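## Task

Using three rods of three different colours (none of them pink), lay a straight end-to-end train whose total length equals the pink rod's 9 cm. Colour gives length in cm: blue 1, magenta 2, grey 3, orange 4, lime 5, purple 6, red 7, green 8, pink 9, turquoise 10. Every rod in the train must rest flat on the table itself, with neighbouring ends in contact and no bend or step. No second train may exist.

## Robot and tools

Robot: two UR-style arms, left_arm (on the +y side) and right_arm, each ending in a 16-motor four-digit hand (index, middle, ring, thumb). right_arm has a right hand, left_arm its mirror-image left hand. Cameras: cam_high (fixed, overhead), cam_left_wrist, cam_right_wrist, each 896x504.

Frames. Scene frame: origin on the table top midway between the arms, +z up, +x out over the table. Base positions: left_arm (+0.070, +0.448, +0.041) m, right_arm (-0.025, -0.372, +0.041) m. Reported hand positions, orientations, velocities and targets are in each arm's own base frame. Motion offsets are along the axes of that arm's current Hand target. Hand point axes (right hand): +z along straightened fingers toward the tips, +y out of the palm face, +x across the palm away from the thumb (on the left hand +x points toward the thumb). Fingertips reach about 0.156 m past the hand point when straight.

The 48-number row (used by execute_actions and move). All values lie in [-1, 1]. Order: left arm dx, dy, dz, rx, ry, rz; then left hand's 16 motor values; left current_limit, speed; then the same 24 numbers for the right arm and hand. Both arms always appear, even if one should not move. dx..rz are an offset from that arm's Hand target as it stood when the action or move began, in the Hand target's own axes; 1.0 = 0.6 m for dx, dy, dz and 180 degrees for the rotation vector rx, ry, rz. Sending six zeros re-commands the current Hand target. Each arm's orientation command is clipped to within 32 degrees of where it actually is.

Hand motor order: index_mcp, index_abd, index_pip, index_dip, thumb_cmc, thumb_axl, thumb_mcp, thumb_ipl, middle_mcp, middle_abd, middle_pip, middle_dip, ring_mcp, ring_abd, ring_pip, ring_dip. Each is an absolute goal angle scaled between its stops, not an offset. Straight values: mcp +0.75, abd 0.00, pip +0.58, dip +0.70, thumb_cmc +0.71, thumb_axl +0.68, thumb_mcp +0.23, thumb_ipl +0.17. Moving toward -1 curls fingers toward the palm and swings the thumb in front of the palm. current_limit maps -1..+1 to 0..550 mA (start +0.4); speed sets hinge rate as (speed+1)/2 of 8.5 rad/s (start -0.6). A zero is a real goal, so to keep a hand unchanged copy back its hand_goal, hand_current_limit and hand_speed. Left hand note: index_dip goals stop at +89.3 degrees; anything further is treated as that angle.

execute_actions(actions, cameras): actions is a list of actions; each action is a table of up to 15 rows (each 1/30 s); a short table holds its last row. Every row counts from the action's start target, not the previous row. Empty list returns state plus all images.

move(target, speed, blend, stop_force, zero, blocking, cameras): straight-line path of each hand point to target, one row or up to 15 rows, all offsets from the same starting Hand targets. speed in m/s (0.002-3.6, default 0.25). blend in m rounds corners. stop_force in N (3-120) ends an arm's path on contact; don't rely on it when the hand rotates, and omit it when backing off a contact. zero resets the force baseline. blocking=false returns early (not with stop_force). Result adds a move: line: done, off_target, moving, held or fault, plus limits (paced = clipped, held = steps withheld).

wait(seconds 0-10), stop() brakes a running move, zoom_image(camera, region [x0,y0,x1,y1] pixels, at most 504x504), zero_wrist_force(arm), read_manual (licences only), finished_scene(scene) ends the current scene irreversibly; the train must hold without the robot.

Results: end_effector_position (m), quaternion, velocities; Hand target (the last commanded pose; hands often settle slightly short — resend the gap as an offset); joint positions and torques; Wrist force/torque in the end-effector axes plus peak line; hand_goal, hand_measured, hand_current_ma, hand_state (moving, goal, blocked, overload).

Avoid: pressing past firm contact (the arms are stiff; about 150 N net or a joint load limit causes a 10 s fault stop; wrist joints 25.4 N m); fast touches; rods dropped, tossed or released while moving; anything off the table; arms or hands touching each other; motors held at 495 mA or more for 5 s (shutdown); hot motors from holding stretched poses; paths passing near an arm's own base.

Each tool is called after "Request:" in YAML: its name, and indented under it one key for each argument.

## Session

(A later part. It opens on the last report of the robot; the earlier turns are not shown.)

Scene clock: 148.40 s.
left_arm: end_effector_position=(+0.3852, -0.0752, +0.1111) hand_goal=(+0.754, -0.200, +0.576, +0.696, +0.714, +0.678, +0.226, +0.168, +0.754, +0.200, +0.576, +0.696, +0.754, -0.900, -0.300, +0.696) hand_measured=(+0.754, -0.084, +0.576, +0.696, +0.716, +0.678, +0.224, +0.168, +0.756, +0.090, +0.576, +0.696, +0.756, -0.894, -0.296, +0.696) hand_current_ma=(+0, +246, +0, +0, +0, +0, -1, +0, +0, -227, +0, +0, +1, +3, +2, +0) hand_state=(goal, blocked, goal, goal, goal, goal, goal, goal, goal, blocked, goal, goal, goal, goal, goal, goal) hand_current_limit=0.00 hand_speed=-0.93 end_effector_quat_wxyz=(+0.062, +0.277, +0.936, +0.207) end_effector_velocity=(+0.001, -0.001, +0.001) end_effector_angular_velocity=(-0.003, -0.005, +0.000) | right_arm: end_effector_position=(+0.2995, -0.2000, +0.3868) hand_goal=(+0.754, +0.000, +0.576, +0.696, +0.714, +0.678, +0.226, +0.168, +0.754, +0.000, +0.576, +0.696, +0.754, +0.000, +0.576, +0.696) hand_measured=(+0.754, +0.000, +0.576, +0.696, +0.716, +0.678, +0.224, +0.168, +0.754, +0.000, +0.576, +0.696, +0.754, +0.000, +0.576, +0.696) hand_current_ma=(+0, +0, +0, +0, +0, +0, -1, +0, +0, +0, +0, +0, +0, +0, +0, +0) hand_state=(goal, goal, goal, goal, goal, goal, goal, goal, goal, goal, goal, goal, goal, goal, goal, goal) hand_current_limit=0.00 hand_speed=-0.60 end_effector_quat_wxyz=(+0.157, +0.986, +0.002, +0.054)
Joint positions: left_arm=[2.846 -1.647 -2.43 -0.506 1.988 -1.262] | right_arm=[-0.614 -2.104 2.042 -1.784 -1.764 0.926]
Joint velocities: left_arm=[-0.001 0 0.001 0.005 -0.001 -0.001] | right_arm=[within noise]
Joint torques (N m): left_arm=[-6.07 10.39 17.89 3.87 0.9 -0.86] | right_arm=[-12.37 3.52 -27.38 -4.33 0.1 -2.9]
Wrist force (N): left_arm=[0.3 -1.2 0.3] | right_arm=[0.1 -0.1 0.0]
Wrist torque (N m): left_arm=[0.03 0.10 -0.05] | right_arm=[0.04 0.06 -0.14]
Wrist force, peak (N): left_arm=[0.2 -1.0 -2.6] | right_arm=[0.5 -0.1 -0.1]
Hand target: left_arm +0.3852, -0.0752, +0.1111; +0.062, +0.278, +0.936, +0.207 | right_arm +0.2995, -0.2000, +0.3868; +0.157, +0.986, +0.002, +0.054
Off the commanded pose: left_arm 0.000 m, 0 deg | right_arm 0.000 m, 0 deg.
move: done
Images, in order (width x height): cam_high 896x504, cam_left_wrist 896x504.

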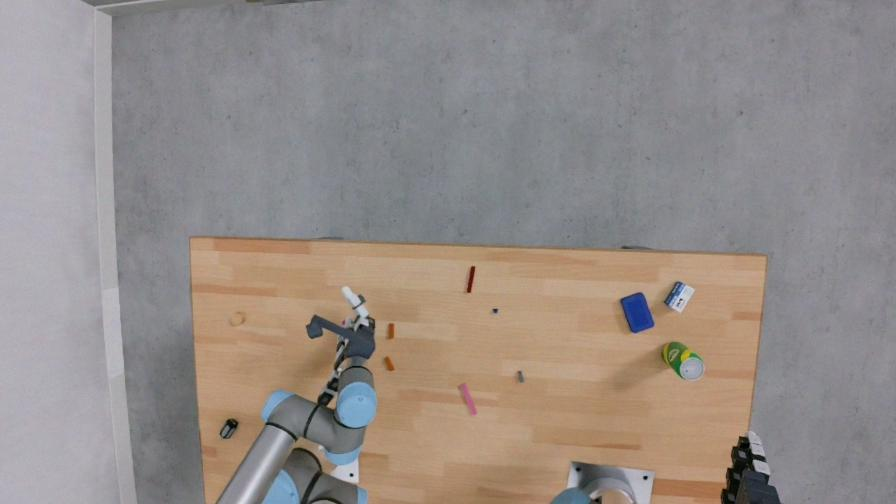

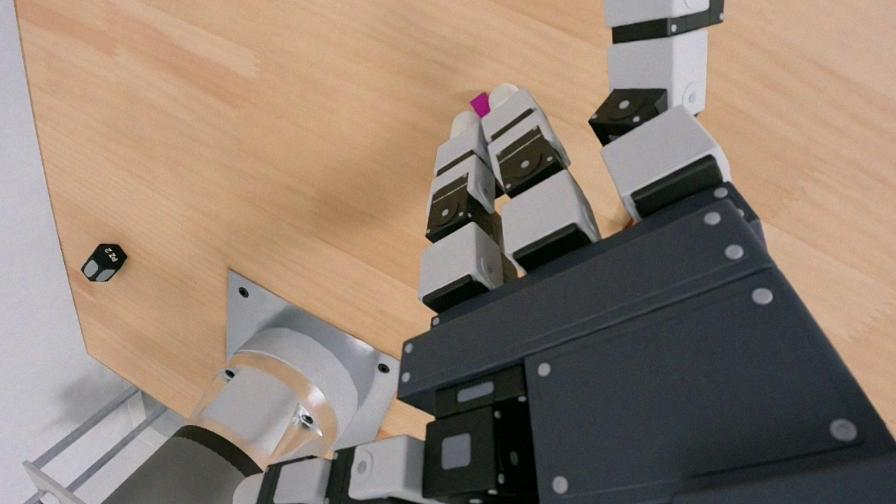

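Request:
move:
  target:
    - [0, 0.0077, -0.0166, 0, 0, 0, 0.754, -0.2, 0.576, 0.696, 0.714, 0.678, 0.226, 0.168, 0.754, 0.2, 0.576, 0.696, 0.754, -0.9, -0.3, 0.696, 0.0, -0.93, 0, 0, 0, 0, 0, 0, 0.754, 0, 0.576, 0.696, 0.714, 0.678, 0.226, 0.168, 0.754, 0, 0.576, 0.696, 0.754, 0, 0.576, 0.696, 0.0, -0.6]
    - [0.0613, -0.2903, -0.1553, 0, -0.074, 0.1586, 0.754, -0.2, 0.576, 0.696, 0.714, 0.678, 0.226, 0.168, 0.754, 0.2, 0.576, 0.696, 0.754, -0.9, -0.3, 0.696, 0.0, -0.93, 0, 0, 0, 0, 0, 0, 0.754, 0, 0.576, 0.696, 0.714, 0.678, 0.226, 0.168, 0.754, 0, 0.576, 0.696, 0.754, 0, 0.576, 0.696, 0.0, -0.6]
  speed: 0.1
  blend: 0.005
  cameras: ["cam_high", "cam_left_wrist"]

Request:
zoom_image:
  camera: "cam_left_wrist"
  region: [430, 10, 530, 130]

Scene clock: 163.20 s.
left_arm: end_effector_position=(+0.2468, -0.2205, +0.1220) hand_goal=(+0.754, -0.200, +0.576, +0.696, +0.714, +0.678, +0.226, +0.168, +0.754, +0.200, +0.576, +0.696, +0.754, -0.900, -0.300, +0.696) hand_measured=(+0.756, -0.084, +0.576, +0.696, +0.716, +0.678, +0.224, +0.168, +0.756, +0.090, +0.576, +0.696, +0.756, -0.894, -0.296, +0.696) hand_current_ma=(+0, +246, +0, +0, +0, +0, -1, +0, +0, -227, +0, +0, +1, +3, +2, +0) hand_state=(goal, blocked, goal, goal, goal, goal, goal, goal, goal, blocked, goal, goal, goal, goal, goal, goal) hand_current_limit=0.00 hand_speed=-0.93 end_effector_quat_wxyz=(+0.116, +0.521, +0.826, +0.183) | right_arm: end_effector_position=(+0.2995, -0.2000, +0.3868) hand_goal=(+0.754, +0.000, +0.576, +0.696, +0.714, +0.678, +0.226, +0.168, +0.754, +0.000, +0.576, +0.696, +0.754, +0.000, +0.576, +0.696) hand_measured=(+0.754, +0.000, +0.576, +0.696, +0.716, +0.678, +0.224, +0.168, +0.754, +0.000, +0.576, +0.696, +0.754, +0.000, +0.576, +0.696) hand_current_ma=(+0, +0, +0, +0, +0, +0, -1, +0, +0, +0, +0, +0, +0, +0, +0, +0) hand_state=(goal, goal, goal, goal, goal, goal, goal, goal, goal, goal, goal, goal, goal, goal, goal, goal) hand_current_limit=0.00 hand_speed=-0.60 end_effector_quat_wxyz=(+0.157, +0.986, +0.002, +0.054)
Joint positions: left_arm=[2.29 -1.467 -2.56 -0.559 1.989 -1.269] | right_arm=[-0.614 -2.104 2.042 -1.784 -1.764 0.926]
Joint torques (N m): left_arm=[1.81 2.69 28.01 2.8 1.58 1.15] | right_arm=[-13.12 1.68 -26.28 -4.18 0.89 -2.93]
Wrist force (N): left_arm=[0.5 -1.1 0.4] | right_arm=[0.1 -0.1 -0.1]
Wrist torque (N m): left_arm=[0.04 0.08 0.01] | right_arm=[0.05 0.06 -0.13]
Wrist force, peak (N): left_arm=[0.3 -1.6 1.5] | right_arm=[0.2 -0.4 0.1]
Hand target: left_arm +0.2468, -0.2205, +0.1220; +0.116, +0.521, +0.826, +0.183 | right_arm +0.2995, -0.2000, +0.3868; +0.157, +0.986, +0.002, +0.054
Off the commanded pose: left_arm 0.000 m, 0 deg | right_arm 0.000 m, 0 deg.
move: done
Images, in order (width x height): cam_high 896x504, cam_left_wrist 896x504.

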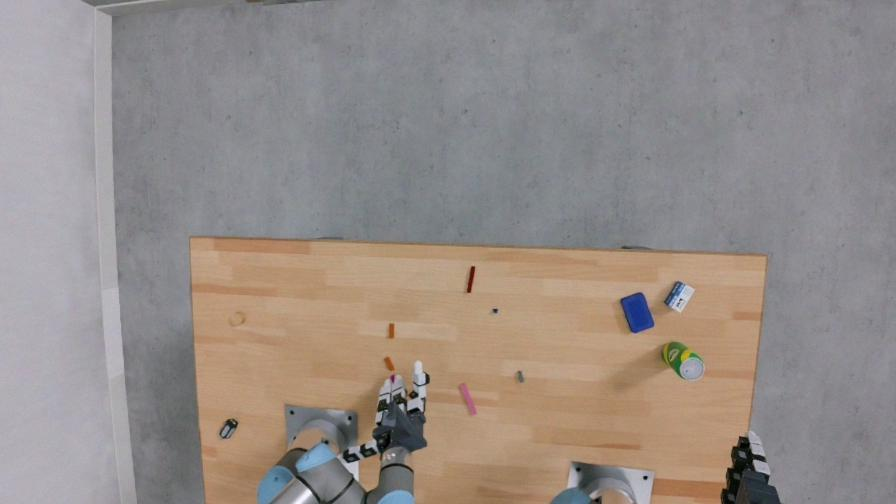

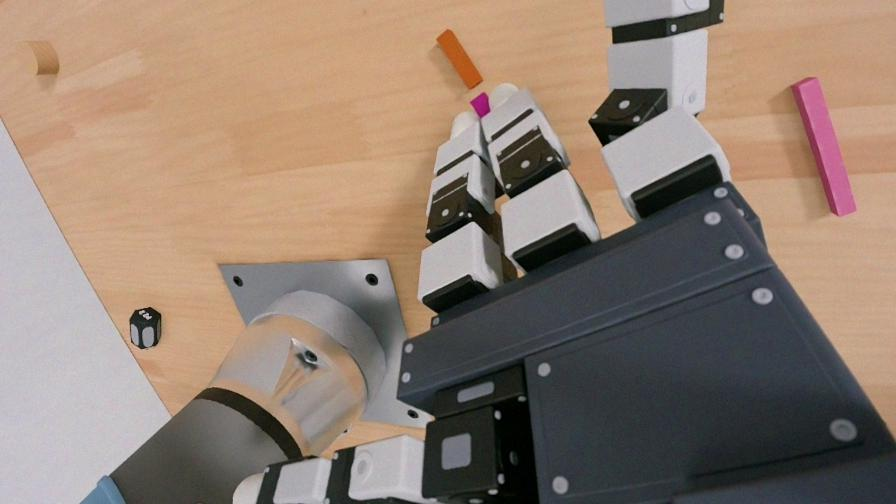

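Scaled by 4.200.

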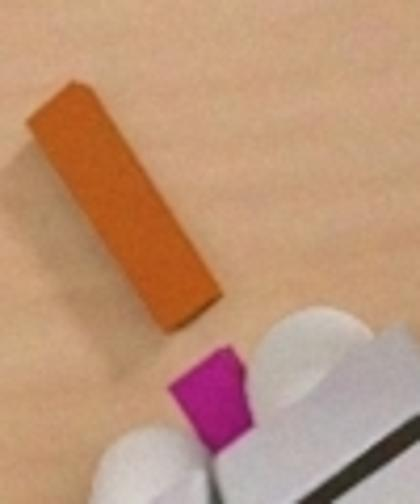

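Request:
move:
  target: [0, -0.0148, 0.0317, 0, 0, 0, 0.754, -0.2, 0.576, 0.696, 0.714, 0.678, 0.226, 0.168, 0.754, 0.2, 0.576, 0.696, 0.754, -0.9, -0.3, 0.696, 0.0, -0.93, 0, 0, 0, 0, 0, 0, 0.754, 0, 0.576, 0.696, 0.714, 0.678, 0.226, 0.168, 0.754, 0, 0.576, 0.696, 0.754, 0, 0.576, 0.696, 0.0, -0.6]
  speed: 0.01
  stop_force: 3
  cameras: ["cam_left_wrist"]

Request:
zoom_image:
  camera: "cam_left_wrist"
  region: [430, 10, 530, 130]

Scene clock: 183.37 s.
left_arm: end_effector_position=(+0.2468, -0.2206, +0.1035) hand_goal=(+0.754, -0.200, +0.576, +0.696, +0.714, +0.678, +0.226, +0.168, +0.754, +0.200, +0.576, +0.696, +0.754, -0.900, -0.300, +0.696) hand_measured=(+0.754, -0.084, +0.576, +0.696, +0.716, +0.678, +0.224, +0.168, +0.756, +0.090, +0.576, +0.696, +0.756, -0.894, -0.296, +0.696) hand_current_ma=(+0, +245, +0, +0, +0, +0, -1, +0, +0, -226, +0, +0, +1, +3, +2, +0) hand_state=(goal, blocked, goal, goal, goal, goal, goal, goal, goal, blocked, goal, goal, goal, goal, goal, goal) hand_current_limit=0.00 hand_speed=-0.93 end_effector_quat_wxyz=(+0.116, +0.521, +0.826, +0.183) | right_arm: end_effector_position=(+0.2995, -0.2000, +0.3868) hand_goal=(+0.754, +0.000, +0.576, +0.696, +0.714, +0.678, +0.226, +0.168, +0.754, +0.000, +0.576, +0.696, +0.754, +0.000, +0.576, +0.696) hand_measured=(+0.754, +0.000, +0.576, +0.696, +0.716, +0.678, +0.224, +0.168, +0.754, +0.000, +0.576, +0.696, +0.754, +0.000, +0.576, +0.696) hand_current_ma=(+0, +0, +0, +0, +0, +0, -1, +0, +0, +0, +0, +0, +0, +0, +0, +0) hand_state=(goal, goal, goal, goal, goal, goal, goal, goal, goal, goal, goal, goal, goal, goal, goal, goal) hand_current_limit=0.00 hand_speed=-0.60 end_effector_quat_wxyz=(+0.157, +0.986, +0.002, +0.054)
Joint positions: left_arm=[2.29 -1.531 -2.583 -0.472 1.989 -1.269] | right_arm=[-0.614 -2.104 2.042 -1.784 -1.764 0.926]
Joint torques (N m): left_arm=[-6.15 18.5 25.8 3.89 0.53 -0.83] | right_arm=[-11.38 1.5 -25.46 -4.18 1.36 -2.96]
Wrist force (N): left_arm=[0.1 -0.9 0.2] | right_arm=[0.1 -0.1 0.0]
Wrist torque (N m): left_arm=[0.07 0.13 -0.03] | right_arm=[0.03 0.06 -0.14]
Wrist force, peak (N): left_arm=[0.3 -0.7 -3.4] | right_arm=[0.4 0.2 -0.2]
Hand target: left_arm +0.2468, -0.2206, +0.1035; +0.116, +0.521, +0.826, +0.183 (not the last commanded pose) | right_arm +0.2995, -0.2000, +0.3868; +0.157, +0.986, +0.002, +0.054
Off the commanded pose: left_arm 0.003 m, 0 deg | right_arm 0.000 m, 0 deg.
move: contact (left_arm)
Images, in order (width x height): cam_left_wrist 896x504.

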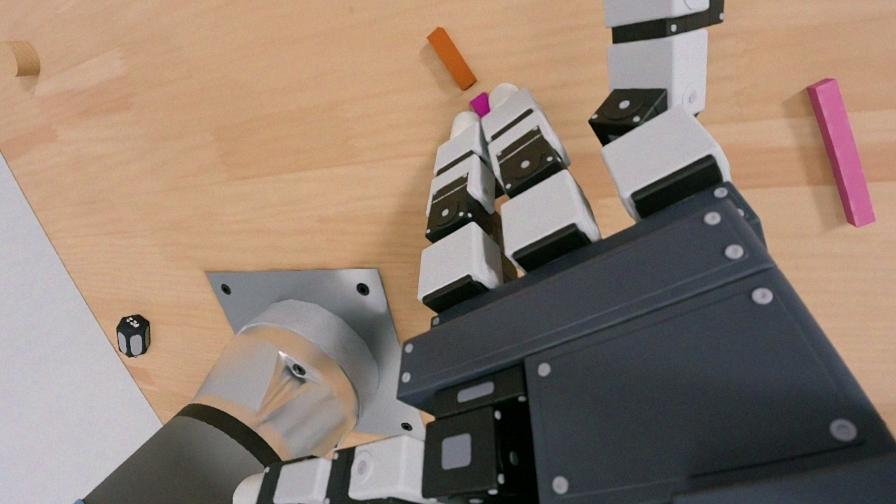

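Scaled by 4.200.

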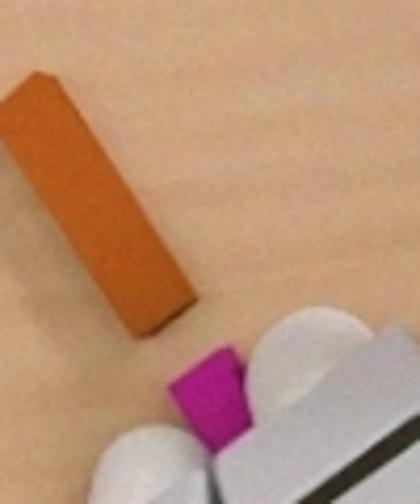

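Request:
move:
  target: [0, 0.014, 0.0058, 0, 0, 0, 0.754, -0.2, 0.576, 0.696, 0.714, 0.678, 0.226, 0.168, 0.754, 0.2, 0.576, 0.696, 0.754, -0.9, -0.3, 0.696, 0.0, -0.93, 0, 0, 0, 0, 0, 0, 0.754, 0, 0.576, 0.696, 0.714, 0.678, 0.226, 0.168, 0.754, 0, 0.576, 0.696, 0.754, 0, 0.576, 0.696, 0.0, -0.6]
  speed: 0.012
  cameras: ["cam_left_wrist"]

Request:
zoom_image:
  camera: "cam_left_wrist"
  region: [430, 30, 530, 120]

Scene clock: 190.37 s.
left_arm: end_effector_position=(+0.2551, -0.2166, +0.1039) hand_goal=(+0.754, -0.200, +0.576, +0.696, +0.714, +0.678, +0.226, +0.168, +0.754, +0.200, +0.576, +0.696, +0.754, -0.900, -0.300, +0.696) hand_measured=(+0.754, -0.084, +0.576, +0.696, +0.716, +0.678, +0.224, +0.168, +0.756, +0.090, +0.576, +0.696, +0.756, -0.894, -0.296, +0.696) hand_current_ma=(+0, +245, +0, +0, +0, +0, -1, +0, +0, -226, +0, +0, +1, +3, +2, +0) hand_state=(goal, blocked, goal, goal, goal, goal, goal, goal, goal, blocked, goal, goal, goal, goal, goal, goal) hand_current_limit=0.00 hand_speed=-0.93 end_effector_quat_wxyz=(+0.116, +0.521, +0.826, +0.183) | right_arm: end_effector_position=(+0.2995, -0.2000, +0.3868) hand_goal=(+0.754, +0.000, +0.576, +0.696, +0.714, +0.678, +0.226, +0.168, +0.754, +0.000, +0.576, +0.696, +0.754, +0.000, +0.576, +0.696) hand_measured=(+0.754, +0.000, +0.576, +0.696, +0.716, +0.678, +0.224, +0.168, +0.754, +0.000, +0.576, +0.696, +0.754, +0.000, +0.576, +0.696) hand_current_ma=(+0, +0, +0, +0, +0, +0, -1, +0, +0, +0, +0, +0, +0, +0, +0, +0) hand_state=(goal, goal, goal, goal, goal, goal, goal, goal, goal, goal, goal, goal, goal, goal, goal, goal) hand_current_limit=0.00 hand_speed=-0.60 end_effector_quat_wxyz=(+0.157, +0.986, +0.002, +0.054)
Joint positions: left_arm=[2.319 -1.532 -2.586 -0.455 1.986 -1.238] | right_arm=[-0.614 -2.104 2.042 -1.784 -1.764 0.926]
Joint torques (N m): left_arm=[-5.7 4.6 9.44 1.89 -0.2 -0.84] | right_arm=[-12.38 -0.39 -26.21 -4.22 1.32 -2.92]
Wrist force (N): left_arm=[0.2 -0.9 0.4] | right_arm=[0.1 -0.3 0.1]
Wrist torque (N m): left_arm=[0.04 0.13 -0.17] | right_arm=[0.00 0.06 -0.15]
Wrist force, peak (N): left_arm=[0.2 -1.2 0.6] | right_arm=[0.3 -0.2 -0.3]
Hand target: left_arm +0.2550, -0.2166, +0.1039; +0.116, +0.521, +0.826, +0.183 | right_arm +0.2995, -0.2000, +0.3868; +0.157, +0.986, +0.002, +0.054
Off the commanded pose: left_arm 0.000 m, 0 deg | right_arm 0.000 m, 0 deg.
move: done
Images, in order (width x height): cam_left_wrist 896x504.

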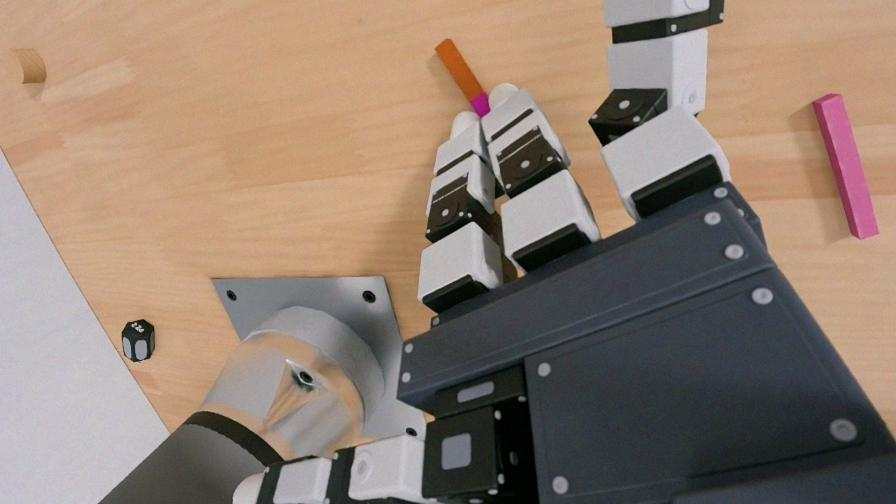

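Scaled by 5.040.

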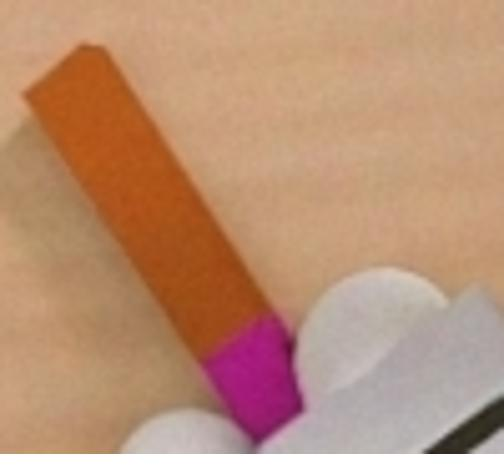

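Request:
move:
  target:
    - [0, 0, 0, 0, 0, 0, 0.754, 0.03, 0.576, 0.696, 0.714, 0.678, 0.226, 0.168, 0.754, -0.03, 0.576, 0.696, 0.754, -0.9, -0.3, 0.696, 0.0, -0.95, 0, 0, 0, 0, 0, 0, 0.754, 0, 0.576, 0.696, 0.714, 0.678, 0.226, 0.168, 0.754, 0, 0.576, 0.696, 0.754, 0, 0.576, 0.696, 0.0, -0.6]
    - [0, 0.0211, -0.0453, 0, 0, 0, 0.754, 0.03, 0.576, 0.696, 0.714, 0.678, 0.226, 0.168, 0.754, -0.03, 0.576, 0.696, 0.754, -0.9, -0.3, 0.696, 0.0, -0.95, 0, 0, 0, 0, 0, 0, 0.754, 0, 0.576, 0.696, 0.714, 0.678, 0.226, 0.168, 0.754, 0, 0.576, 0.696, 0.754, 0, 0.576, 0.696, 0.0, -0.6]
  speed: 0.05
  cameras: ["cam_left_wrist"]

Request:
zoom_image:
  camera: "cam_left_wrist"
  region: [430, 30, 530, 120]

Request:
move:
  target: [-0.5417, -0.2316, -0.0915, 0, -0.0153, 0.0327, 0.754, 0.03, 0.576, 0.696, 0.714, 0.678, 0.226, 0.168, 0.754, -0.03, 0.576, 0.696, 0.754, -0.9, -0.3, 0.696, 0.0, -0.95, 0, 0, 0, 0, 0, 0, 0.754, 0, 0.576, 0.696, 0.714, 0.678, 0.226, 0.168, 0.754, 0, 0.576, 0.696, 0.754, 0, 0.576, 0.696, 0.0, -0.6]
  speed: 0.2
  cameras: ["cam_high", "cam_left_wrist"]

Request:
zoom_image:
  camera: "cam_left_wrist"
  region: [400, 0, 560, 160]

Request:
zoom_image:
  camera: "cam_high"
  region: [360, 340, 420, 400]

Scene clock: 204.50 s.
left_arm: end_effector_position=(+0.2550, -0.2167, +0.1339) hand_goal=(+0.754, +0.030, +0.576, +0.696, +0.714, +0.678, +0.226, +0.168, +0.754, -0.030, +0.576, +0.696, +0.754, -0.900, -0.300, +0.696) hand_measured=(+0.754, +0.026, +0.576, +0.696, +0.716, +0.678, +0.224, +0.168, +0.756, -0.026, +0.576, +0.696, +0.756, -0.894, -0.296, +0.696) hand_current_ma=(+0, -1, +0, +0, +0, +0, -1, +0, +0, +1, +0, +0, +1, +3, +2, +0) hand_state=(goal, goal, goal, goal, goal, goal, goal, goal, goal, goal, goal, goal, goal, goal, goal, goal) hand_current_limit=0.00 hand_speed=-0.95 end_effector_quat_wxyz=(+0.116, +0.521, +0.826, +0.183) | right_arm: end_effector_position=(+0.2995, -0.2000, +0.3868) hand_goal=(+0.754, +0.000, +0.576, +0.696, +0.714, +0.678, +0.226, +0.168, +0.754, +0.000, +0.576, +0.696, +0.754, +0.000, +0.576, +0.696) hand_measured=(+0.754, +0.000, +0.576, +0.696, +0.716, +0.678, +0.224, +0.168, +0.754, +0.000, +0.576, +0.696, +0.754, +0.000, +0.576, +0.696) hand_current_ma=(+0, +0, +0, +0, +0, +0, -1, +0, +0, +0, +0, +0, +0, +0, +0, +0) hand_state=(goal, goal, goal, goal, goal, goal, goal, goal, goal, goal, goal, goal, goal, goal, goal, goal) hand_current_limit=0.00 hand_speed=-0.60 end_effector_quat_wxyz=(+0.157, +0.986, +0.002, +0.054)
Joint positions: left_arm=[2.319 -1.429 -2.548 -0.595 1.986 -1.238] | right_arm=[-0.614 -2.104 2.042 -1.784 -1.764 0.926]
Joint torques (N m): left_arm=[-4.04 5.74 9.24 3.11 -0.33 -1.11] | right_arm=[-12.9 -0.72 -25.19 -4.27 1.42 -2.82]
Wrist force (N): left_arm=[0.5 -1.0 0.1] | right_arm=[-0.1 -0.2 -0.1]
Wrist torque (N m): left_arm=[0.07 0.09 -0.15] | right_arm=[0.03 0.08 -0.15]
Wrist force, peak (N): left_arm=[0.2 -1.4 0.8] | right_arm=[0.1 -0.5 -0.1]
Hand target: left_arm +0.2550, -0.2166, +0.1339; +0.116, +0.521, +0.826, +0.183 | right_arm +0.2995, -0.2000, +0.3868; +0.157, +0.986, +0.002, +0.054
Off the commanded pose: left_arm 0.000 m, 0 deg | right_arm 0.000 m, 0 deg.
move: done
Images, in order (width x height): cam_left_wrist 896x504.

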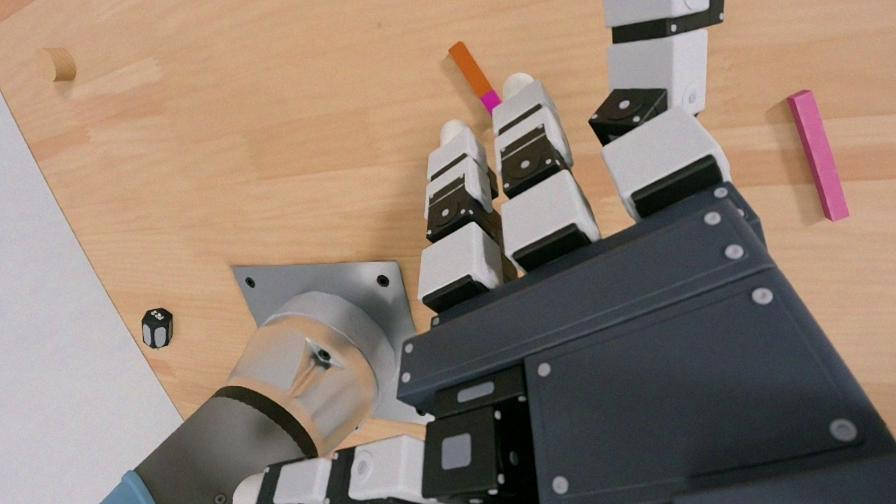

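Scaled by 5.040.

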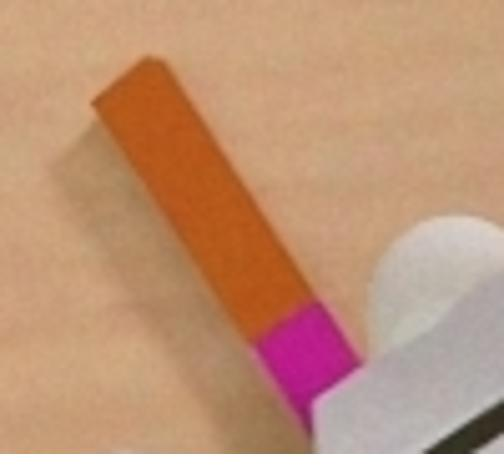

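Scene clock: 206.80 s.
left_arm: end_effector_position=(+0.2600, -0.5741, +0.1252) hand_goal=(+0.754, +0.030, +0.576, +0.696, +0.714, +0.678, +0.226, +0.168, +0.754, -0.030, +0.576, +0.696, +0.754, -0.900, -0.300, +0.696) hand_measured=(+0.756, +0.028, +0.576, +0.696, +0.716, +0.678, +0.224, +0.168, +0.756, -0.028, +0.576, +0.696, +0.756, -0.894, -0.296, +0.696) hand_current_ma=(+0, -1, +0, +0, +0, +0, -1, +0, +0, +1, +0, +0, +1, +3, +2, +0) hand_state=(goal, goal, goal, goal, goal, goal, goal, goal, goal, goal, goal, goal, goal, goal, goal, goal) hand_current_limit=0.00 hand_speed=-0.95 end_effector_quat_wxyz=(+0.126, +0.567, +0.795, +0.176) | right_arm: end_effector_position=(+0.2995, -0.2000, +0.3868) hand_goal=(+0.754, +0.000, +0.576, +0.696, +0.714, +0.678, +0.226, +0.168, +0.754, +0.000, +0.576, +0.696, +0.754, +0.000, +0.576, +0.696) hand_measured=(+0.754, +0.000, +0.576, +0.696, +0.716, +0.678, +0.224, +0.168, +0.754, +0.000, +0.576, +0.696, +0.754, +0.000, +0.576, +0.696) hand_current_ma=(+0, +0, +0, +0, +0, +0, -1, +0, +0, +0, +0, +0, +0, +0, +0, +0) hand_state=(goal, goal, goal, goal, goal, goal, goal, goal, goal, goal, goal, goal, goal, goal, goal, goal) hand_current_limit=0.00 hand_speed=-0.60 end_effector_quat_wxyz=(+0.157, +0.986, +0.002, +0.054)
Joint positions: left_arm=[1.93 -2.133 -1.624 -0.942 2.007 -1.539] | right_arm=[-0.614 -2.104 2.042 -1.784 -1.764 0.926]
Joint torques (N m): left_arm=[7.6 33.91 28.92 2.85 1.54 1.2] | right_arm=[-11.61 -1.75 -24.04 -4.06 1.33 -2.79]
Wrist force (N): left_arm=[0.2 -0.8 0.1] | right_arm=[0.0 -0.2 0.0]
Wrist torque (N m): left_arm=[0.09 0.10 -0.03] | right_arm=[0.03 0.07 -0.14]
Wrist force, peak (N): left_arm=[-1.2 -1.8 0.1] | right_arm=[0.1 -0.3 -0.3]
Hand target: left_arm +0.2601, -0.5742, +0.1252; +0.126, +0.567, +0.795, +0.176 | right_arm +0.2995, -0.2000, +0.3868; +0.157, +0.986, +0.002, +0.054
Off the commanded pose: left_arm 0.000 m, 0 deg | right_arm 0.000 m, 0 deg.
move: done
Images, in order (width x height): cam_high 896x504, cam_left_wrist 896x504.

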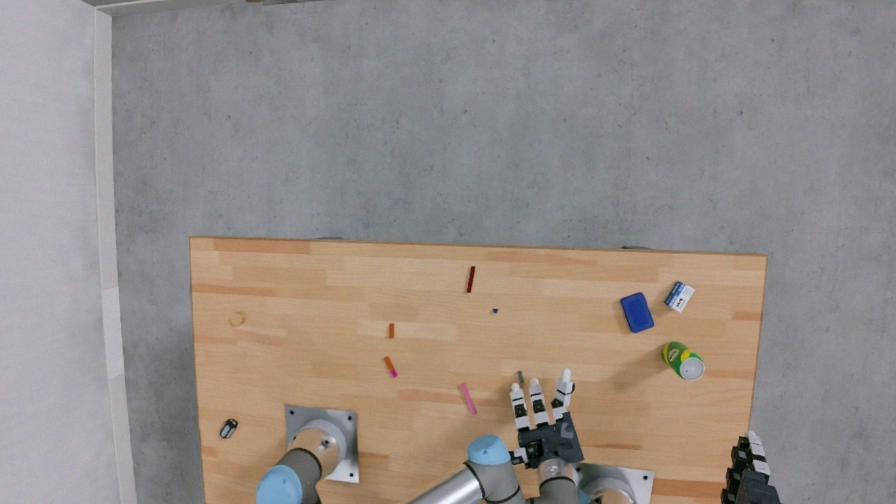

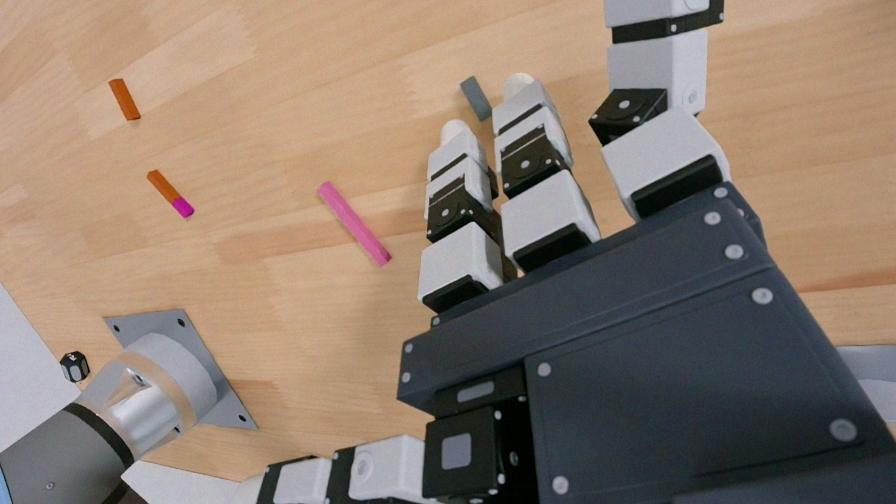

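Scaled by 3.150.

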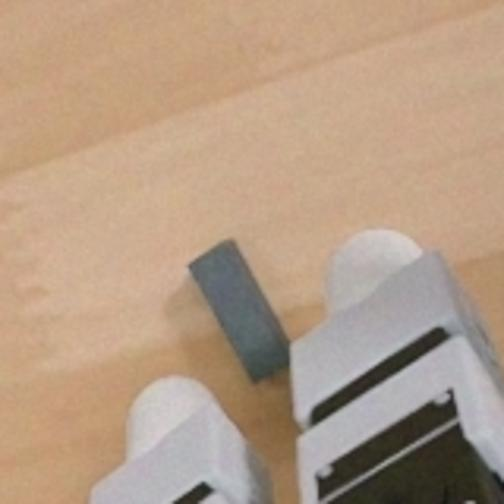

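Scaled by 8.400.

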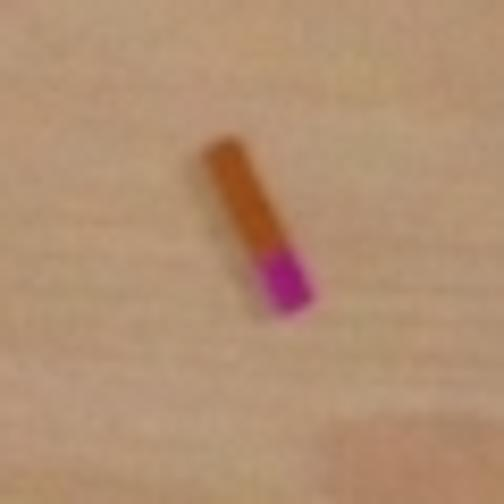

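Request:
move:
  target: [0.0063, 0.007, 0.0277, 0, -0.0106, 0.0227, 0.754, 0.03, 0.576, 0.696, 0.714, 0.678, 0.226, 0.168, 0.754, -0.03, 0.576, 0.696, 0.754, -0.9, -0.3, 0.696, 0.0, -0.95, 0, 0, 0, 0, 0, 0, 0.754, 0, 0.576, 0.696, 0.714, 0.678, 0.226, 0.168, 0.754, 0, 0.576, 0.696, 0.754, 0, 0.576, 0.696, 0.0, -0.6]
  speed: 0.06

Request:
move:
  target: [0, -0.0085, 0.0181, 0, 0, 0, 0.754, 0.03, 0.576, 0.696, 0.714, 0.678, 0.226, 0.168, 0.754, -0.03, 0.576, 0.696, 0.754, -0.9, -0.3, 0.696, 0.0, -0.95, 0, 0, 0, 0, 0, 0, 0.754, 0, 0.576, 0.696, 0.714, 0.678, 0.226, 0.168, 0.754, 0, 0.576, 0.696, 0.754, 0, 0.576, 0.696, 0.0, -0.6]
  speed: 0.01
  stop_force: 3
  cameras: ["cam_left_wrist"]

Request:
zoom_image:
  camera: "cam_left_wrist"
  region: [400, 0, 560, 160]

Scene clock: 226.10 s.
left_arm: end_effector_position=(+0.2691, -0.5670, +0.1119) hand_goal=(+0.754, +0.030, +0.576, +0.696, +0.714, +0.678, +0.226, +0.168, +0.754, -0.030, +0.576, +0.696, +0.754, -0.900, -0.300, +0.696) hand_measured=(+0.756, +0.028, +0.576, +0.696, +0.716, +0.678, +0.224, +0.168, +0.756, -0.028, +0.576, +0.696, +0.756, -0.894, -0.296, +0.696) hand_current_ma=(+0, -1, +0, +0, +0, +0, -1, +0, +0, +1, +0, +0, +1, +3, +2, +0) hand_state=(goal, goal, goal, goal, goal, goal, goal, goal, goal, goal, goal, goal, goal, goal, goal, goal) hand_current_limit=0.00 hand_speed=-0.95 end_effector_quat_wxyz=(+0.133, +0.598, +0.772, +0.171) | right_arm: end_effector_position=(+0.2995, -0.2000, +0.3868) hand_goal=(+0.754, +0.000, +0.576, +0.696, +0.714, +0.678, +0.226, +0.168, +0.754, +0.000, +0.576, +0.696, +0.754, +0.000, +0.576, +0.696) hand_measured=(+0.754, +0.000, +0.576, +0.696, +0.716, +0.678, +0.224, +0.168, +0.754, +0.000, +0.576, +0.696, +0.754, +0.000, +0.576, +0.696) hand_current_ma=(+0, +0, +0, +0, +0, +0, -1, +0, +0, +0, +0, +0, +0, +0, +0, +0) hand_state=(goal, goal, goal, goal, goal, goal, goal, goal, goal, goal, goal, goal, goal, goal, goal, goal) hand_current_limit=0.00 hand_speed=-0.60 end_effector_quat_wxyz=(+0.157, +0.986, +0.002, +0.054)
Joint positions: left_arm=[1.947 -2.122 -1.699 -0.833 2.004 -1.435] | right_arm=[-0.614 -2.104 2.042 -1.784 -1.764 0.926]
Joint torques (N m): left_arm=[-6.16 36.89 29.94 0.97 0.14 -1.24] | right_arm=[-12.81 -2.02 -24.19 -4.21 1.37 -2.74]
Wrist force (N): left_arm=[0.1 -0.6 0.3] | right_arm=[0.0 -0.1 -0.1]
Wrist torque (N m): left_arm=[0.10 0.13 -0.09] | right_arm=[0.06 0.07 -0.14]
Wrist force, peak (N): left_arm=[0.4 -1.3 0.3] | right_arm=[0.2 -0.4 -0.1]
Hand target: left_arm +0.2691, -0.5671, +0.1119; +0.133, +0.598, +0.772, +0.171 | right_arm +0.2995, -0.2000, +0.3868; +0.157, +0.986, +0.002, +0.054
Off the commanded pose: left_arm 0.000 m, 0 deg | right_arm 0.000 m, 0 deg.
move: done

Scene clock: 228.00 s.
left_arm: end_effector_position=(+0.2690, -0.5671, +0.1038) hand_goal=(+0.754, +0.030, +0.576, +0.696, +0.714, +0.678, +0.226, +0.168, +0.754, -0.030, +0.576, +0.696, +0.754, -0.900, -0.300, +0.696) hand_measured=(+0.754, +0.028, +0.576, +0.696, +0.716, +0.678, +0.224, +0.168, +0.754, -0.028, +0.576, +0.696, +0.756, -0.894, -0.296, +0.696) hand_current_ma=(+0, -1, +0, +0, +0, +0, -1, +0, +0, +0, +0, +0, +1, +3, +2, +0) hand_state=(goal, goal, goal, goal, goal, goal, goal, goal, goal, goal, goal, goal, goal, goal, goal, goal) hand_current_limit=0.00 hand_speed=-0.95 end_effector_quat_wxyz=(+0.133, +0.598, +0.772, +0.171) | right_arm: end_effector_position=(+0.2995, -0.2000, +0.3868) hand_goal=(+0.754, +0.000, +0.576, +0.696, +0.714, +0.678, +0.226, +0.168, +0.754, +0.000, +0.576, +0.696, +0.754, +0.000, +0.576, +0.696) hand_measured=(+0.754, +0.000, +0.576, +0.696, +0.716, +0.678, +0.224, +0.168, +0.754, +0.000, +0.576, +0.696, +0.754, +0.000, +0.576, +0.696) hand_current_ma=(+0, +0, +0, +0, +0, +0, -1, +0, +0, +0, +0, +0, +0, +0, +0, +0) hand_state=(goal, goal, goal, goal, goal, goal, goal, goal, goal, goal, goal, goal, goal, goal, goal, goal) hand_current_limit=0.00 hand_speed=-0.60 end_effector_quat_wxyz=(+0.157, +0.986, +0.002, +0.054)
Joint positions: left_arm=[1.946 -2.134 -1.704 -0.816 2.004 -1.435] | right_arm=[-0.614 -2.104 2.042 -1.784 -1.764 0.926]
Joint torques (N m): left_arm=[5.57 45.24 29.52 1.04 1.12 0.59] | right_arm=[-12.62 -2.32 -23.92 -4.16 1.33 -2.88]
Wrist force (N): left_arm=[0.3 -0.5 -2.2] | right_arm=[0.1 -0.2 -0.2]
Wrist torque (N m): left_arm=[0.28 0.08 -0.07] | right_arm=[0.05 0.06 -0.14]
Wrist force, peak (N): left_arm=[0.7 -0.2 -8.1] | right_arm=[0.4 0.0 0.1]
Hand target: left_arm +0.2691, -0.5671, +0.1038; +0.133, +0.598, +0.772, +0.171 (not the last commanded pose) | right_arm +0.2995, -0.2000, +0.3868; +0.157, +0.986, +0.002, +0.054
Off the commanded pose: left_arm 0.004 m, 0 deg | right_arm 0.000 m, 0 deg.
move: contact (left_arm)
Images, in order (width x height): cam_left_wrist 896x504.

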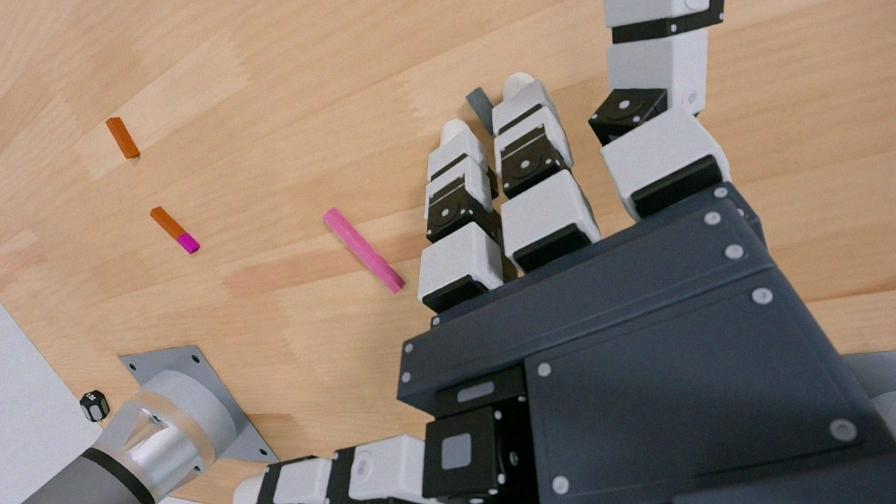

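Scaled by 3.150.

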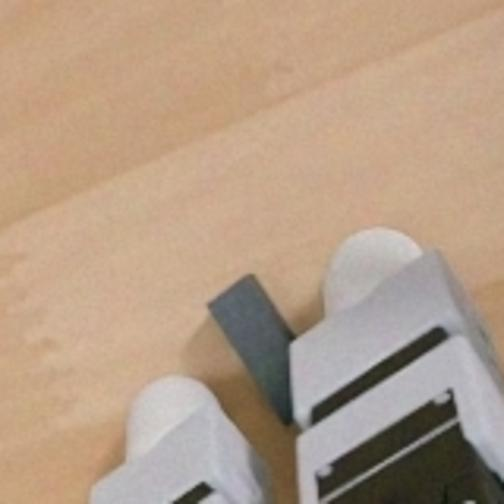

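Request:
move:
  target:
    - [0, 0.0006, -0.0012, 0, 0, 0, 0.754, 0.03, 0.576, 0.696, 0.714, 0.678, 0.226, 0.168, 0.754, -0.03, 0.576, 0.696, 0.754, -0.9, -0.3, 0.696, 0.0, -0.93, 0, 0, 0, 0, 0, 0, 0.754, 0, 0.576, 0.696, 0.714, 0.678, 0.226, 0.168, 0.754, 0, 0.576, 0.696, 0.754, 0, 0.576, 0.696, 0.0, -0.6]
    - [0, 0.0006, -0.0012, 0, 0, 0, 0.754, -0.2, 0.576, 0.696, 0.714, 0.678, 0.226, 0.168, 0.754, 0.2, 0.576, 0.696, 0.754, -0.9, -0.3, 0.696, 0.0, -0.93, 0, 0, 0, 0, 0, 0, 0.754, 0, 0.576, 0.696, 0.714, 0.678, 0.226, 0.168, 0.754, 0, 0.576, 0.696, 0.754, 0, 0.576, 0.696, 0.0, -0.6]
    - [0, 0.0128, -0.0275, 0, 0, 0, 0.754, -0.2, 0.576, 0.696, 0.714, 0.678, 0.226, 0.168, 0.754, 0.2, 0.576, 0.696, 0.754, -0.9, -0.3, 0.696, 0.0, -0.93, 0, 0, 0, 0, 0, 0, 0.754, 0, 0.576, 0.696, 0.714, 0.678, 0.226, 0.168, 0.754, 0, 0.576, 0.696, 0.754, 0, 0.576, 0.696, 0.0, -0.6]
    - [0.561, 0.076, 0.002, 0, 0.0263, -0.0564, 0.754, -0.2, 0.576, 0.696, 0.714, 0.678, 0.226, 0.168, 0.754, 0.2, 0.576, 0.696, 0.754, -0.9, -0.3, 0.696, 0.0, -0.93, 0, 0, 0, 0, 0, 0, 0.754, 0, 0.576, 0.696, 0.714, 0.678, 0.226, 0.168, 0.754, 0, 0.576, 0.696, 0.754, 0, 0.576, 0.696, 0.0, -0.6]
  speed: [0.02, 0.02, 0.04, 0.15]
  blend: [0, 0, 0.005, 0]
  cameras: ["cam_high", "cam_left_wrist"]

Request:
zoom_image:
  camera: "cam_left_wrist"
  region: [430, 0, 530, 120]

Scene clock: 242.17 s.
left_arm: end_effector_position=(+0.2256, -0.2308, +0.1216) hand_goal=(+0.754, -0.200, +0.576, +0.696, +0.714, +0.678, +0.226, +0.168, +0.754, +0.200, +0.576, +0.696, +0.754, -0.900, -0.300, +0.696) hand_measured=(+0.754, -0.084, +0.576, +0.696, +0.716, +0.678, +0.224, +0.168, +0.756, +0.090, +0.576, +0.696, +0.756, -0.894, -0.296, +0.696) hand_current_ma=(+0, +246, +0, +0, +0, +0, -1, +0, +0, -227, +0, +0, +1, +3, +2, +0) hand_state=(goal, blocked, goal, goal, goal, goal, goal, goal, goal, blocked, goal, goal, goal, goal, goal, goal) hand_current_limit=0.00 hand_speed=-0.93 end_effector_quat_wxyz=(+0.116, +0.520, +0.826, +0.183) | right_arm: end_effector_position=(+0.2995, -0.2000, +0.3868) hand_goal=(+0.754, +0.000, +0.576, +0.696, +0.714, +0.678, +0.226, +0.168, +0.754, +0.000, +0.576, +0.696, +0.754, +0.000, +0.576, +0.696) hand_measured=(+0.754, +0.000, +0.576, +0.696, +0.716, +0.678, +0.224, +0.168, +0.754, +0.000, +0.576, +0.696, +0.754, +0.000, +0.576, +0.696) hand_current_ma=(+0, +0, +0, +0, +0, +0, -1, +0, +0, +0, +0, +0, +0, +0, +0, +0) hand_state=(goal, goal, goal, goal, goal, goal, goal, goal, goal, goal, goal, goal, goal, goal, goal, goal) hand_current_limit=0.00 hand_speed=-0.60 end_effector_quat_wxyz=(+0.157, +0.986, +0.002, +0.054)
Joint positions: left_arm=[2.215 -1.469 -2.546 -0.606 1.998 -1.355] | right_arm=[-0.614 -2.104 2.042 -1.784 -1.764 0.926]
Joint torques (N m): left_arm=[-1.23 15.73 17.71 1.42 0.74 -1.07] | right_arm=[-12.14 -4.76 -22.47 -4 1.3 -2.88]
Wrist force (N): left_arm=[0.2 -1.3 0.3] | right_arm=[0.1 0.0 0.0]
Wrist torque (N m): left_arm=[0.01 0.12 -0.08] | right_arm=[0.05 0.06 -0.13]
Wrist force, peak (N): left_arm=[0.5 -0.7 -2.6] | right_arm=[0.4 -0.4 -0.1]
Hand target: left_arm +0.2255, -0.2307, +0.1216; +0.116, +0.520, +0.826, +0.183 | right_arm +0.2995, -0.2000, +0.3868; +0.157, +0.986, +0.002, +0.054
Off the commanded pose: left_arm 0.000 m, 0 deg | right_arm 0.000 m, 0 deg.
move: done
Images, in order (width x height): cam_high 896x504, cam_left_wrist 896x504.

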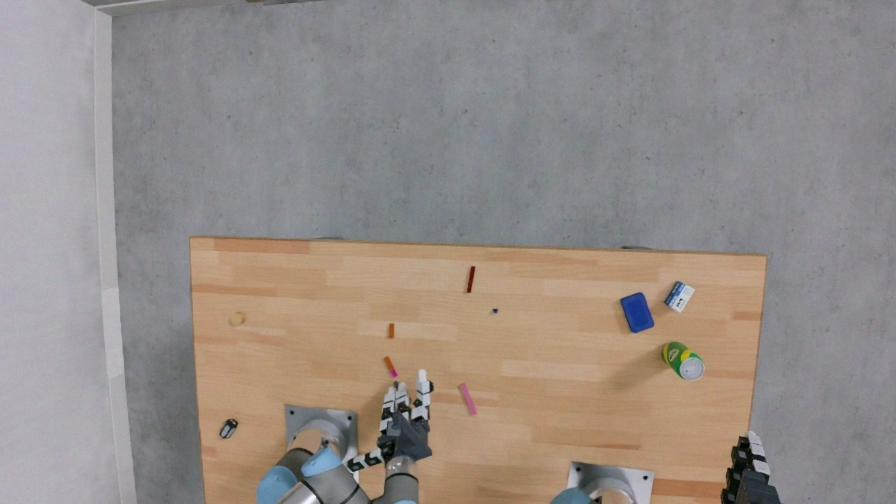

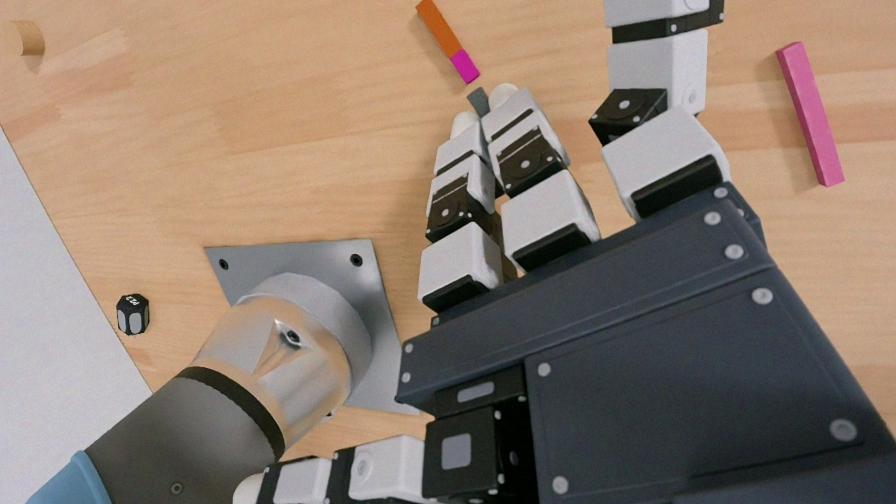

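Scaled by 4.200.

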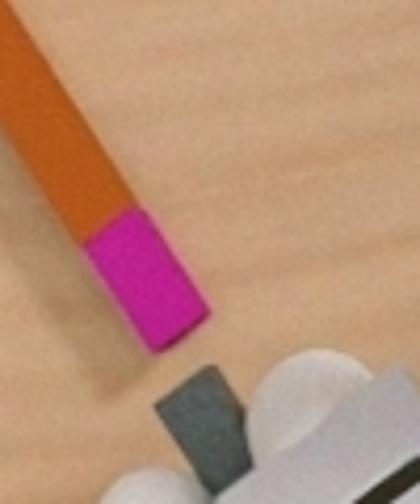

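Request:
move:
  target: [-0.0008, -0.0148, 0.0317, 0, 0, 0, 0.754, -0.2, 0.576, 0.696, 0.714, 0.678, 0.226, 0.168, 0.754, 0.2, 0.576, 0.696, 0.754, -0.9, -0.3, 0.696, 0.0, -0.93, 0, 0, 0, 0, 0, 0, 0.754, 0, 0.576, 0.696, 0.714, 0.678, 0.226, 0.168, 0.754, 0, 0.576, 0.696, 0.754, 0, 0.576, 0.696, 0.0, -0.6]
  speed: 0.01
  stop_force: 3
  cameras: ["cam_left_wrist"]

Request:
zoom_image:
  camera: "cam_left_wrist"
  region: [420, 0, 520, 120]

Scene clock: 258.33 s.
left_arm: end_effector_position=(+0.2257, -0.2311, +0.1034) hand_goal=(+0.754, -0.200, +0.576, +0.696, +0.714, +0.678, +0.226, +0.168, +0.754, +0.200, +0.576, +0.696, +0.754, -0.900, -0.300, +0.696) hand_measured=(+0.754, -0.084, +0.576, +0.696, +0.716, +0.678, +0.224, +0.168, +0.754, +0.090, +0.576, +0.696, +0.756, -0.894, -0.296, +0.696) hand_current_ma=(+0, +246, +0, +0, +0, +0, -1, +0, +0, -226, +0, +0, +1, +3, +2, +0) hand_state=(goal, blocked, goal, goal, goal, goal, goal, goal, goal, blocked, goal, goal, goal, goal, goal, goal) hand_current_limit=0.00 hand_speed=-0.93 end_effector_quat_wxyz=(+0.116, +0.520, +0.826, +0.183) | right_arm: end_effector_position=(+0.2995, -0.2000, +0.3868) hand_goal=(+0.754, +0.000, +0.576, +0.696, +0.714, +0.678, +0.226, +0.168, +0.754, +0.000, +0.576, +0.696, +0.754, +0.000, +0.576, +0.696) hand_measured=(+0.754, +0.000, +0.576, +0.696, +0.716, +0.678, +0.224, +0.168, +0.754, +0.000, +0.576, +0.696, +0.754, +0.000, +0.576, +0.696) hand_current_ma=(+0, +0, +0, +0, +0, +0, -1, +0, +0, +0, +0, +0, +0, +0, +0, +0) hand_state=(goal, goal, goal, goal, goal, goal, goal, goal, goal, goal, goal, goal, goal, goal, goal, goal) hand_current_limit=0.00 hand_speed=-0.60 end_effector_quat_wxyz=(+0.157, +0.986, +0.002, +0.054)
Joint positions: left_arm=[2.215 -1.532 -2.567 -0.522 1.998 -1.355] | right_arm=[-0.614 -2.104 2.042 -1.784 -1.764 0.926]
Joint torques (N m): left_arm=[-2.24 18.69 25.1 3.94 0.98 -0.8] | right_arm=[-12.64 -5.29 -21.92 -4.22 1.38 -2.83]
Wrist force (N): left_arm=[0.3 -0.9 -0.1] | right_arm=[0.2 -0.2 0.0]
Wrist torque (N m): left_arm=[0.10 0.10 -0.04] | right_arm=[0.02 0.05 -0.13]
Wrist force, peak (N): left_arm=[0.2 -0.4 -3.3] | right_arm=[0.5 0.0 -0.1]
Hand target: left_arm +0.2257, -0.2311, +0.1034; +0.116, +0.520, +0.826, +0.183 (not the last commanded pose) | right_arm +0.2995, -0.2000, +0.3868; +0.157, +0.986, +0.002, +0.054
Off the commanded pose: left_arm 0.003 m, 0 deg | right_arm 0.000 m, 0 deg.
move: contact (left_arm)
Images, in order (width x height): cam_left_wrist 896x504.

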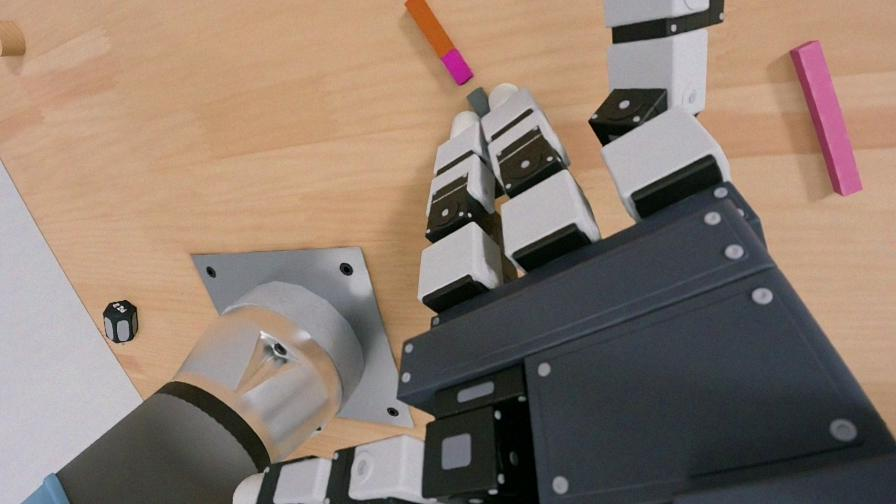

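Scaled by 4.200.

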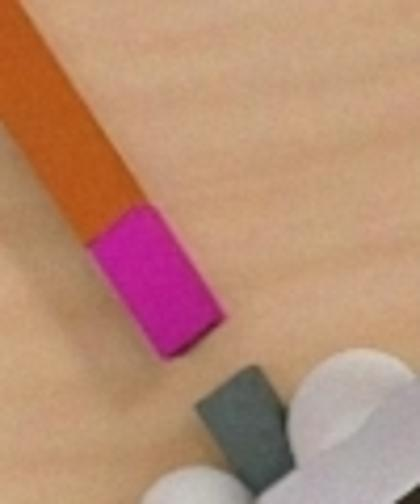

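Request:
move:
  target: [-0.0008, 0.0148, 0.0062, 0, 0, 0, 0.754, -0.2, 0.576, 0.696, 0.714, 0.678, 0.226, 0.168, 0.754, 0.2, 0.576, 0.696, 0.754, -0.9, -0.3, 0.696, 0.0, -0.93, 0, 0, 0, 0, 0, 0, 0.754, 0, 0.576, 0.696, 0.714, 0.678, 0.226, 0.168, 0.754, 0, 0.576, 0.696, 0.754, 0, 0.576, 0.696, 0.0, -0.6]
  speed: 0.012
  cameras: ["cam_left_wrist"]

Request:
zoom_image:
  camera: "cam_left_wrist"
  region: [410, 0, 510, 120]

Scene clock: 271.87 s.
left_arm: end_effector_position=(+0.2347, -0.2274, +0.1038) hand_goal=(+0.754, -0.200, +0.576, +0.696, +0.714, +0.678, +0.226, +0.168, +0.754, +0.200, +0.576, +0.696, +0.754, -0.900, -0.300, +0.696) hand_measured=(+0.754, -0.084, +0.576, +0.696, +0.716, +0.678, +0.224, +0.168, +0.756, +0.090, +0.576, +0.696, +0.756, -0.894, -0.296, +0.696) hand_current_ma=(+0, +246, +0, +0, +0, +0, -1, +0, +0, -226, +0, +0, +1, +3, +2, +0) hand_state=(goal, blocked, goal, goal, goal, goal, goal, goal, goal, blocked, goal, goal, goal, goal, goal, goal) hand_current_limit=0.00 hand_speed=-0.93 end_effector_quat_wxyz=(+0.116, +0.520, +0.826, +0.183) | right_arm: end_effector_position=(+0.2995, -0.2000, +0.3868) hand_goal=(+0.754, +0.000, +0.576, +0.696, +0.714, +0.678, +0.226, +0.168, +0.754, +0.000, +0.576, +0.696, +0.754, +0.000, +0.576, +0.696) hand_measured=(+0.754, +0.000, +0.576, +0.696, +0.716, +0.678, +0.224, +0.168, +0.754, +0.000, +0.576, +0.696, +0.754, +0.000, +0.576, +0.696) hand_current_ma=(+0, +0, +0, +0, +0, +0, -1, +0, +0, +0, +0, +0, +0, +0, +0, +0) hand_state=(goal, goal, goal, goal, goal, goal, goal, goal, goal, goal, goal, goal, goal, goal, goal, goal) hand_current_limit=0.00 hand_speed=-0.60 end_effector_quat_wxyz=(+0.157, +0.986, +0.002, +0.054)
Joint positions: left_arm=[2.245 -1.532 -2.571 -0.504 1.995 -1.322] | right_arm=[-0.614 -2.104 2.042 -1.784 -1.764 0.926]
Joint torques (N m): left_arm=[-5.96 9.48 9.68 1.74 -0.34 -0.73] | right_arm=[-12.22 -6.24 -21.28 -4.03 1.34 -2.84]
Wrist force (N): left_arm=[0.2 -1.1 0.3] | right_arm=[-0.1 0.0 0.0]
Wrist torque (N m): left_arm=[0.04 0.12 -0.15] | right_arm=[0.06 0.09 -0.15]
Wrist force, peak (N): left_arm=[0.2 -1.4 0.0] | right_arm=[0.4 0.0 -0.1]
Hand target: left_arm +0.2346, -0.2274, +0.1038; +0.116, +0.520, +0.826, +0.183 | right_arm +0.2995, -0.2000, +0.3868; +0.157, +0.986, +0.002, +0.054
Off the commanded pose: left_arm 0.000 m, 0 deg | right_arm 0.000 m, 0 deg.
move: done
Images, in order (width x height): cam_left_wrist 896x504.

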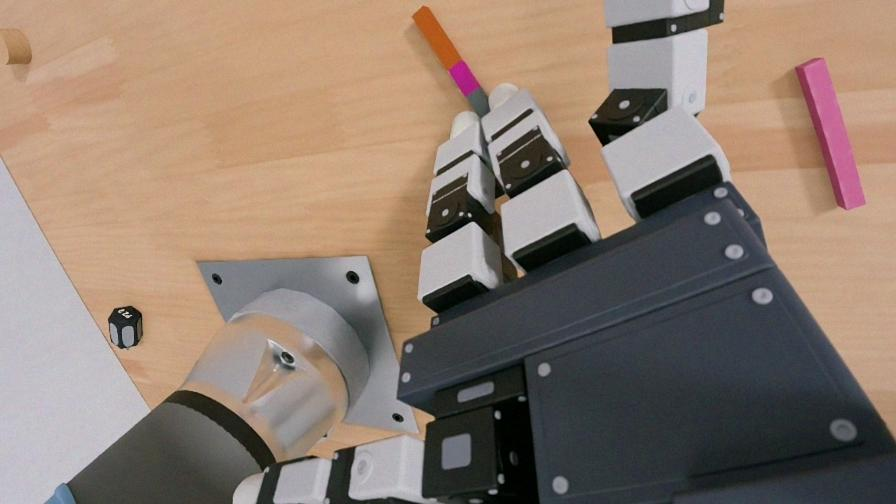

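Scaled by 4.200.

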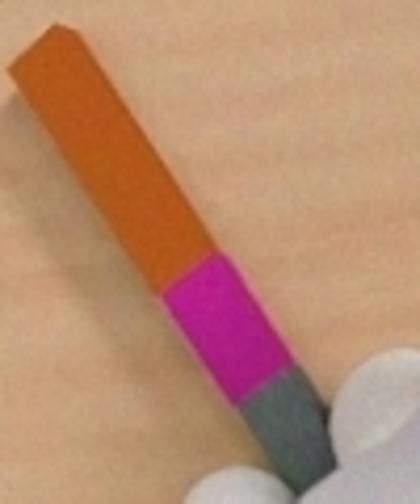

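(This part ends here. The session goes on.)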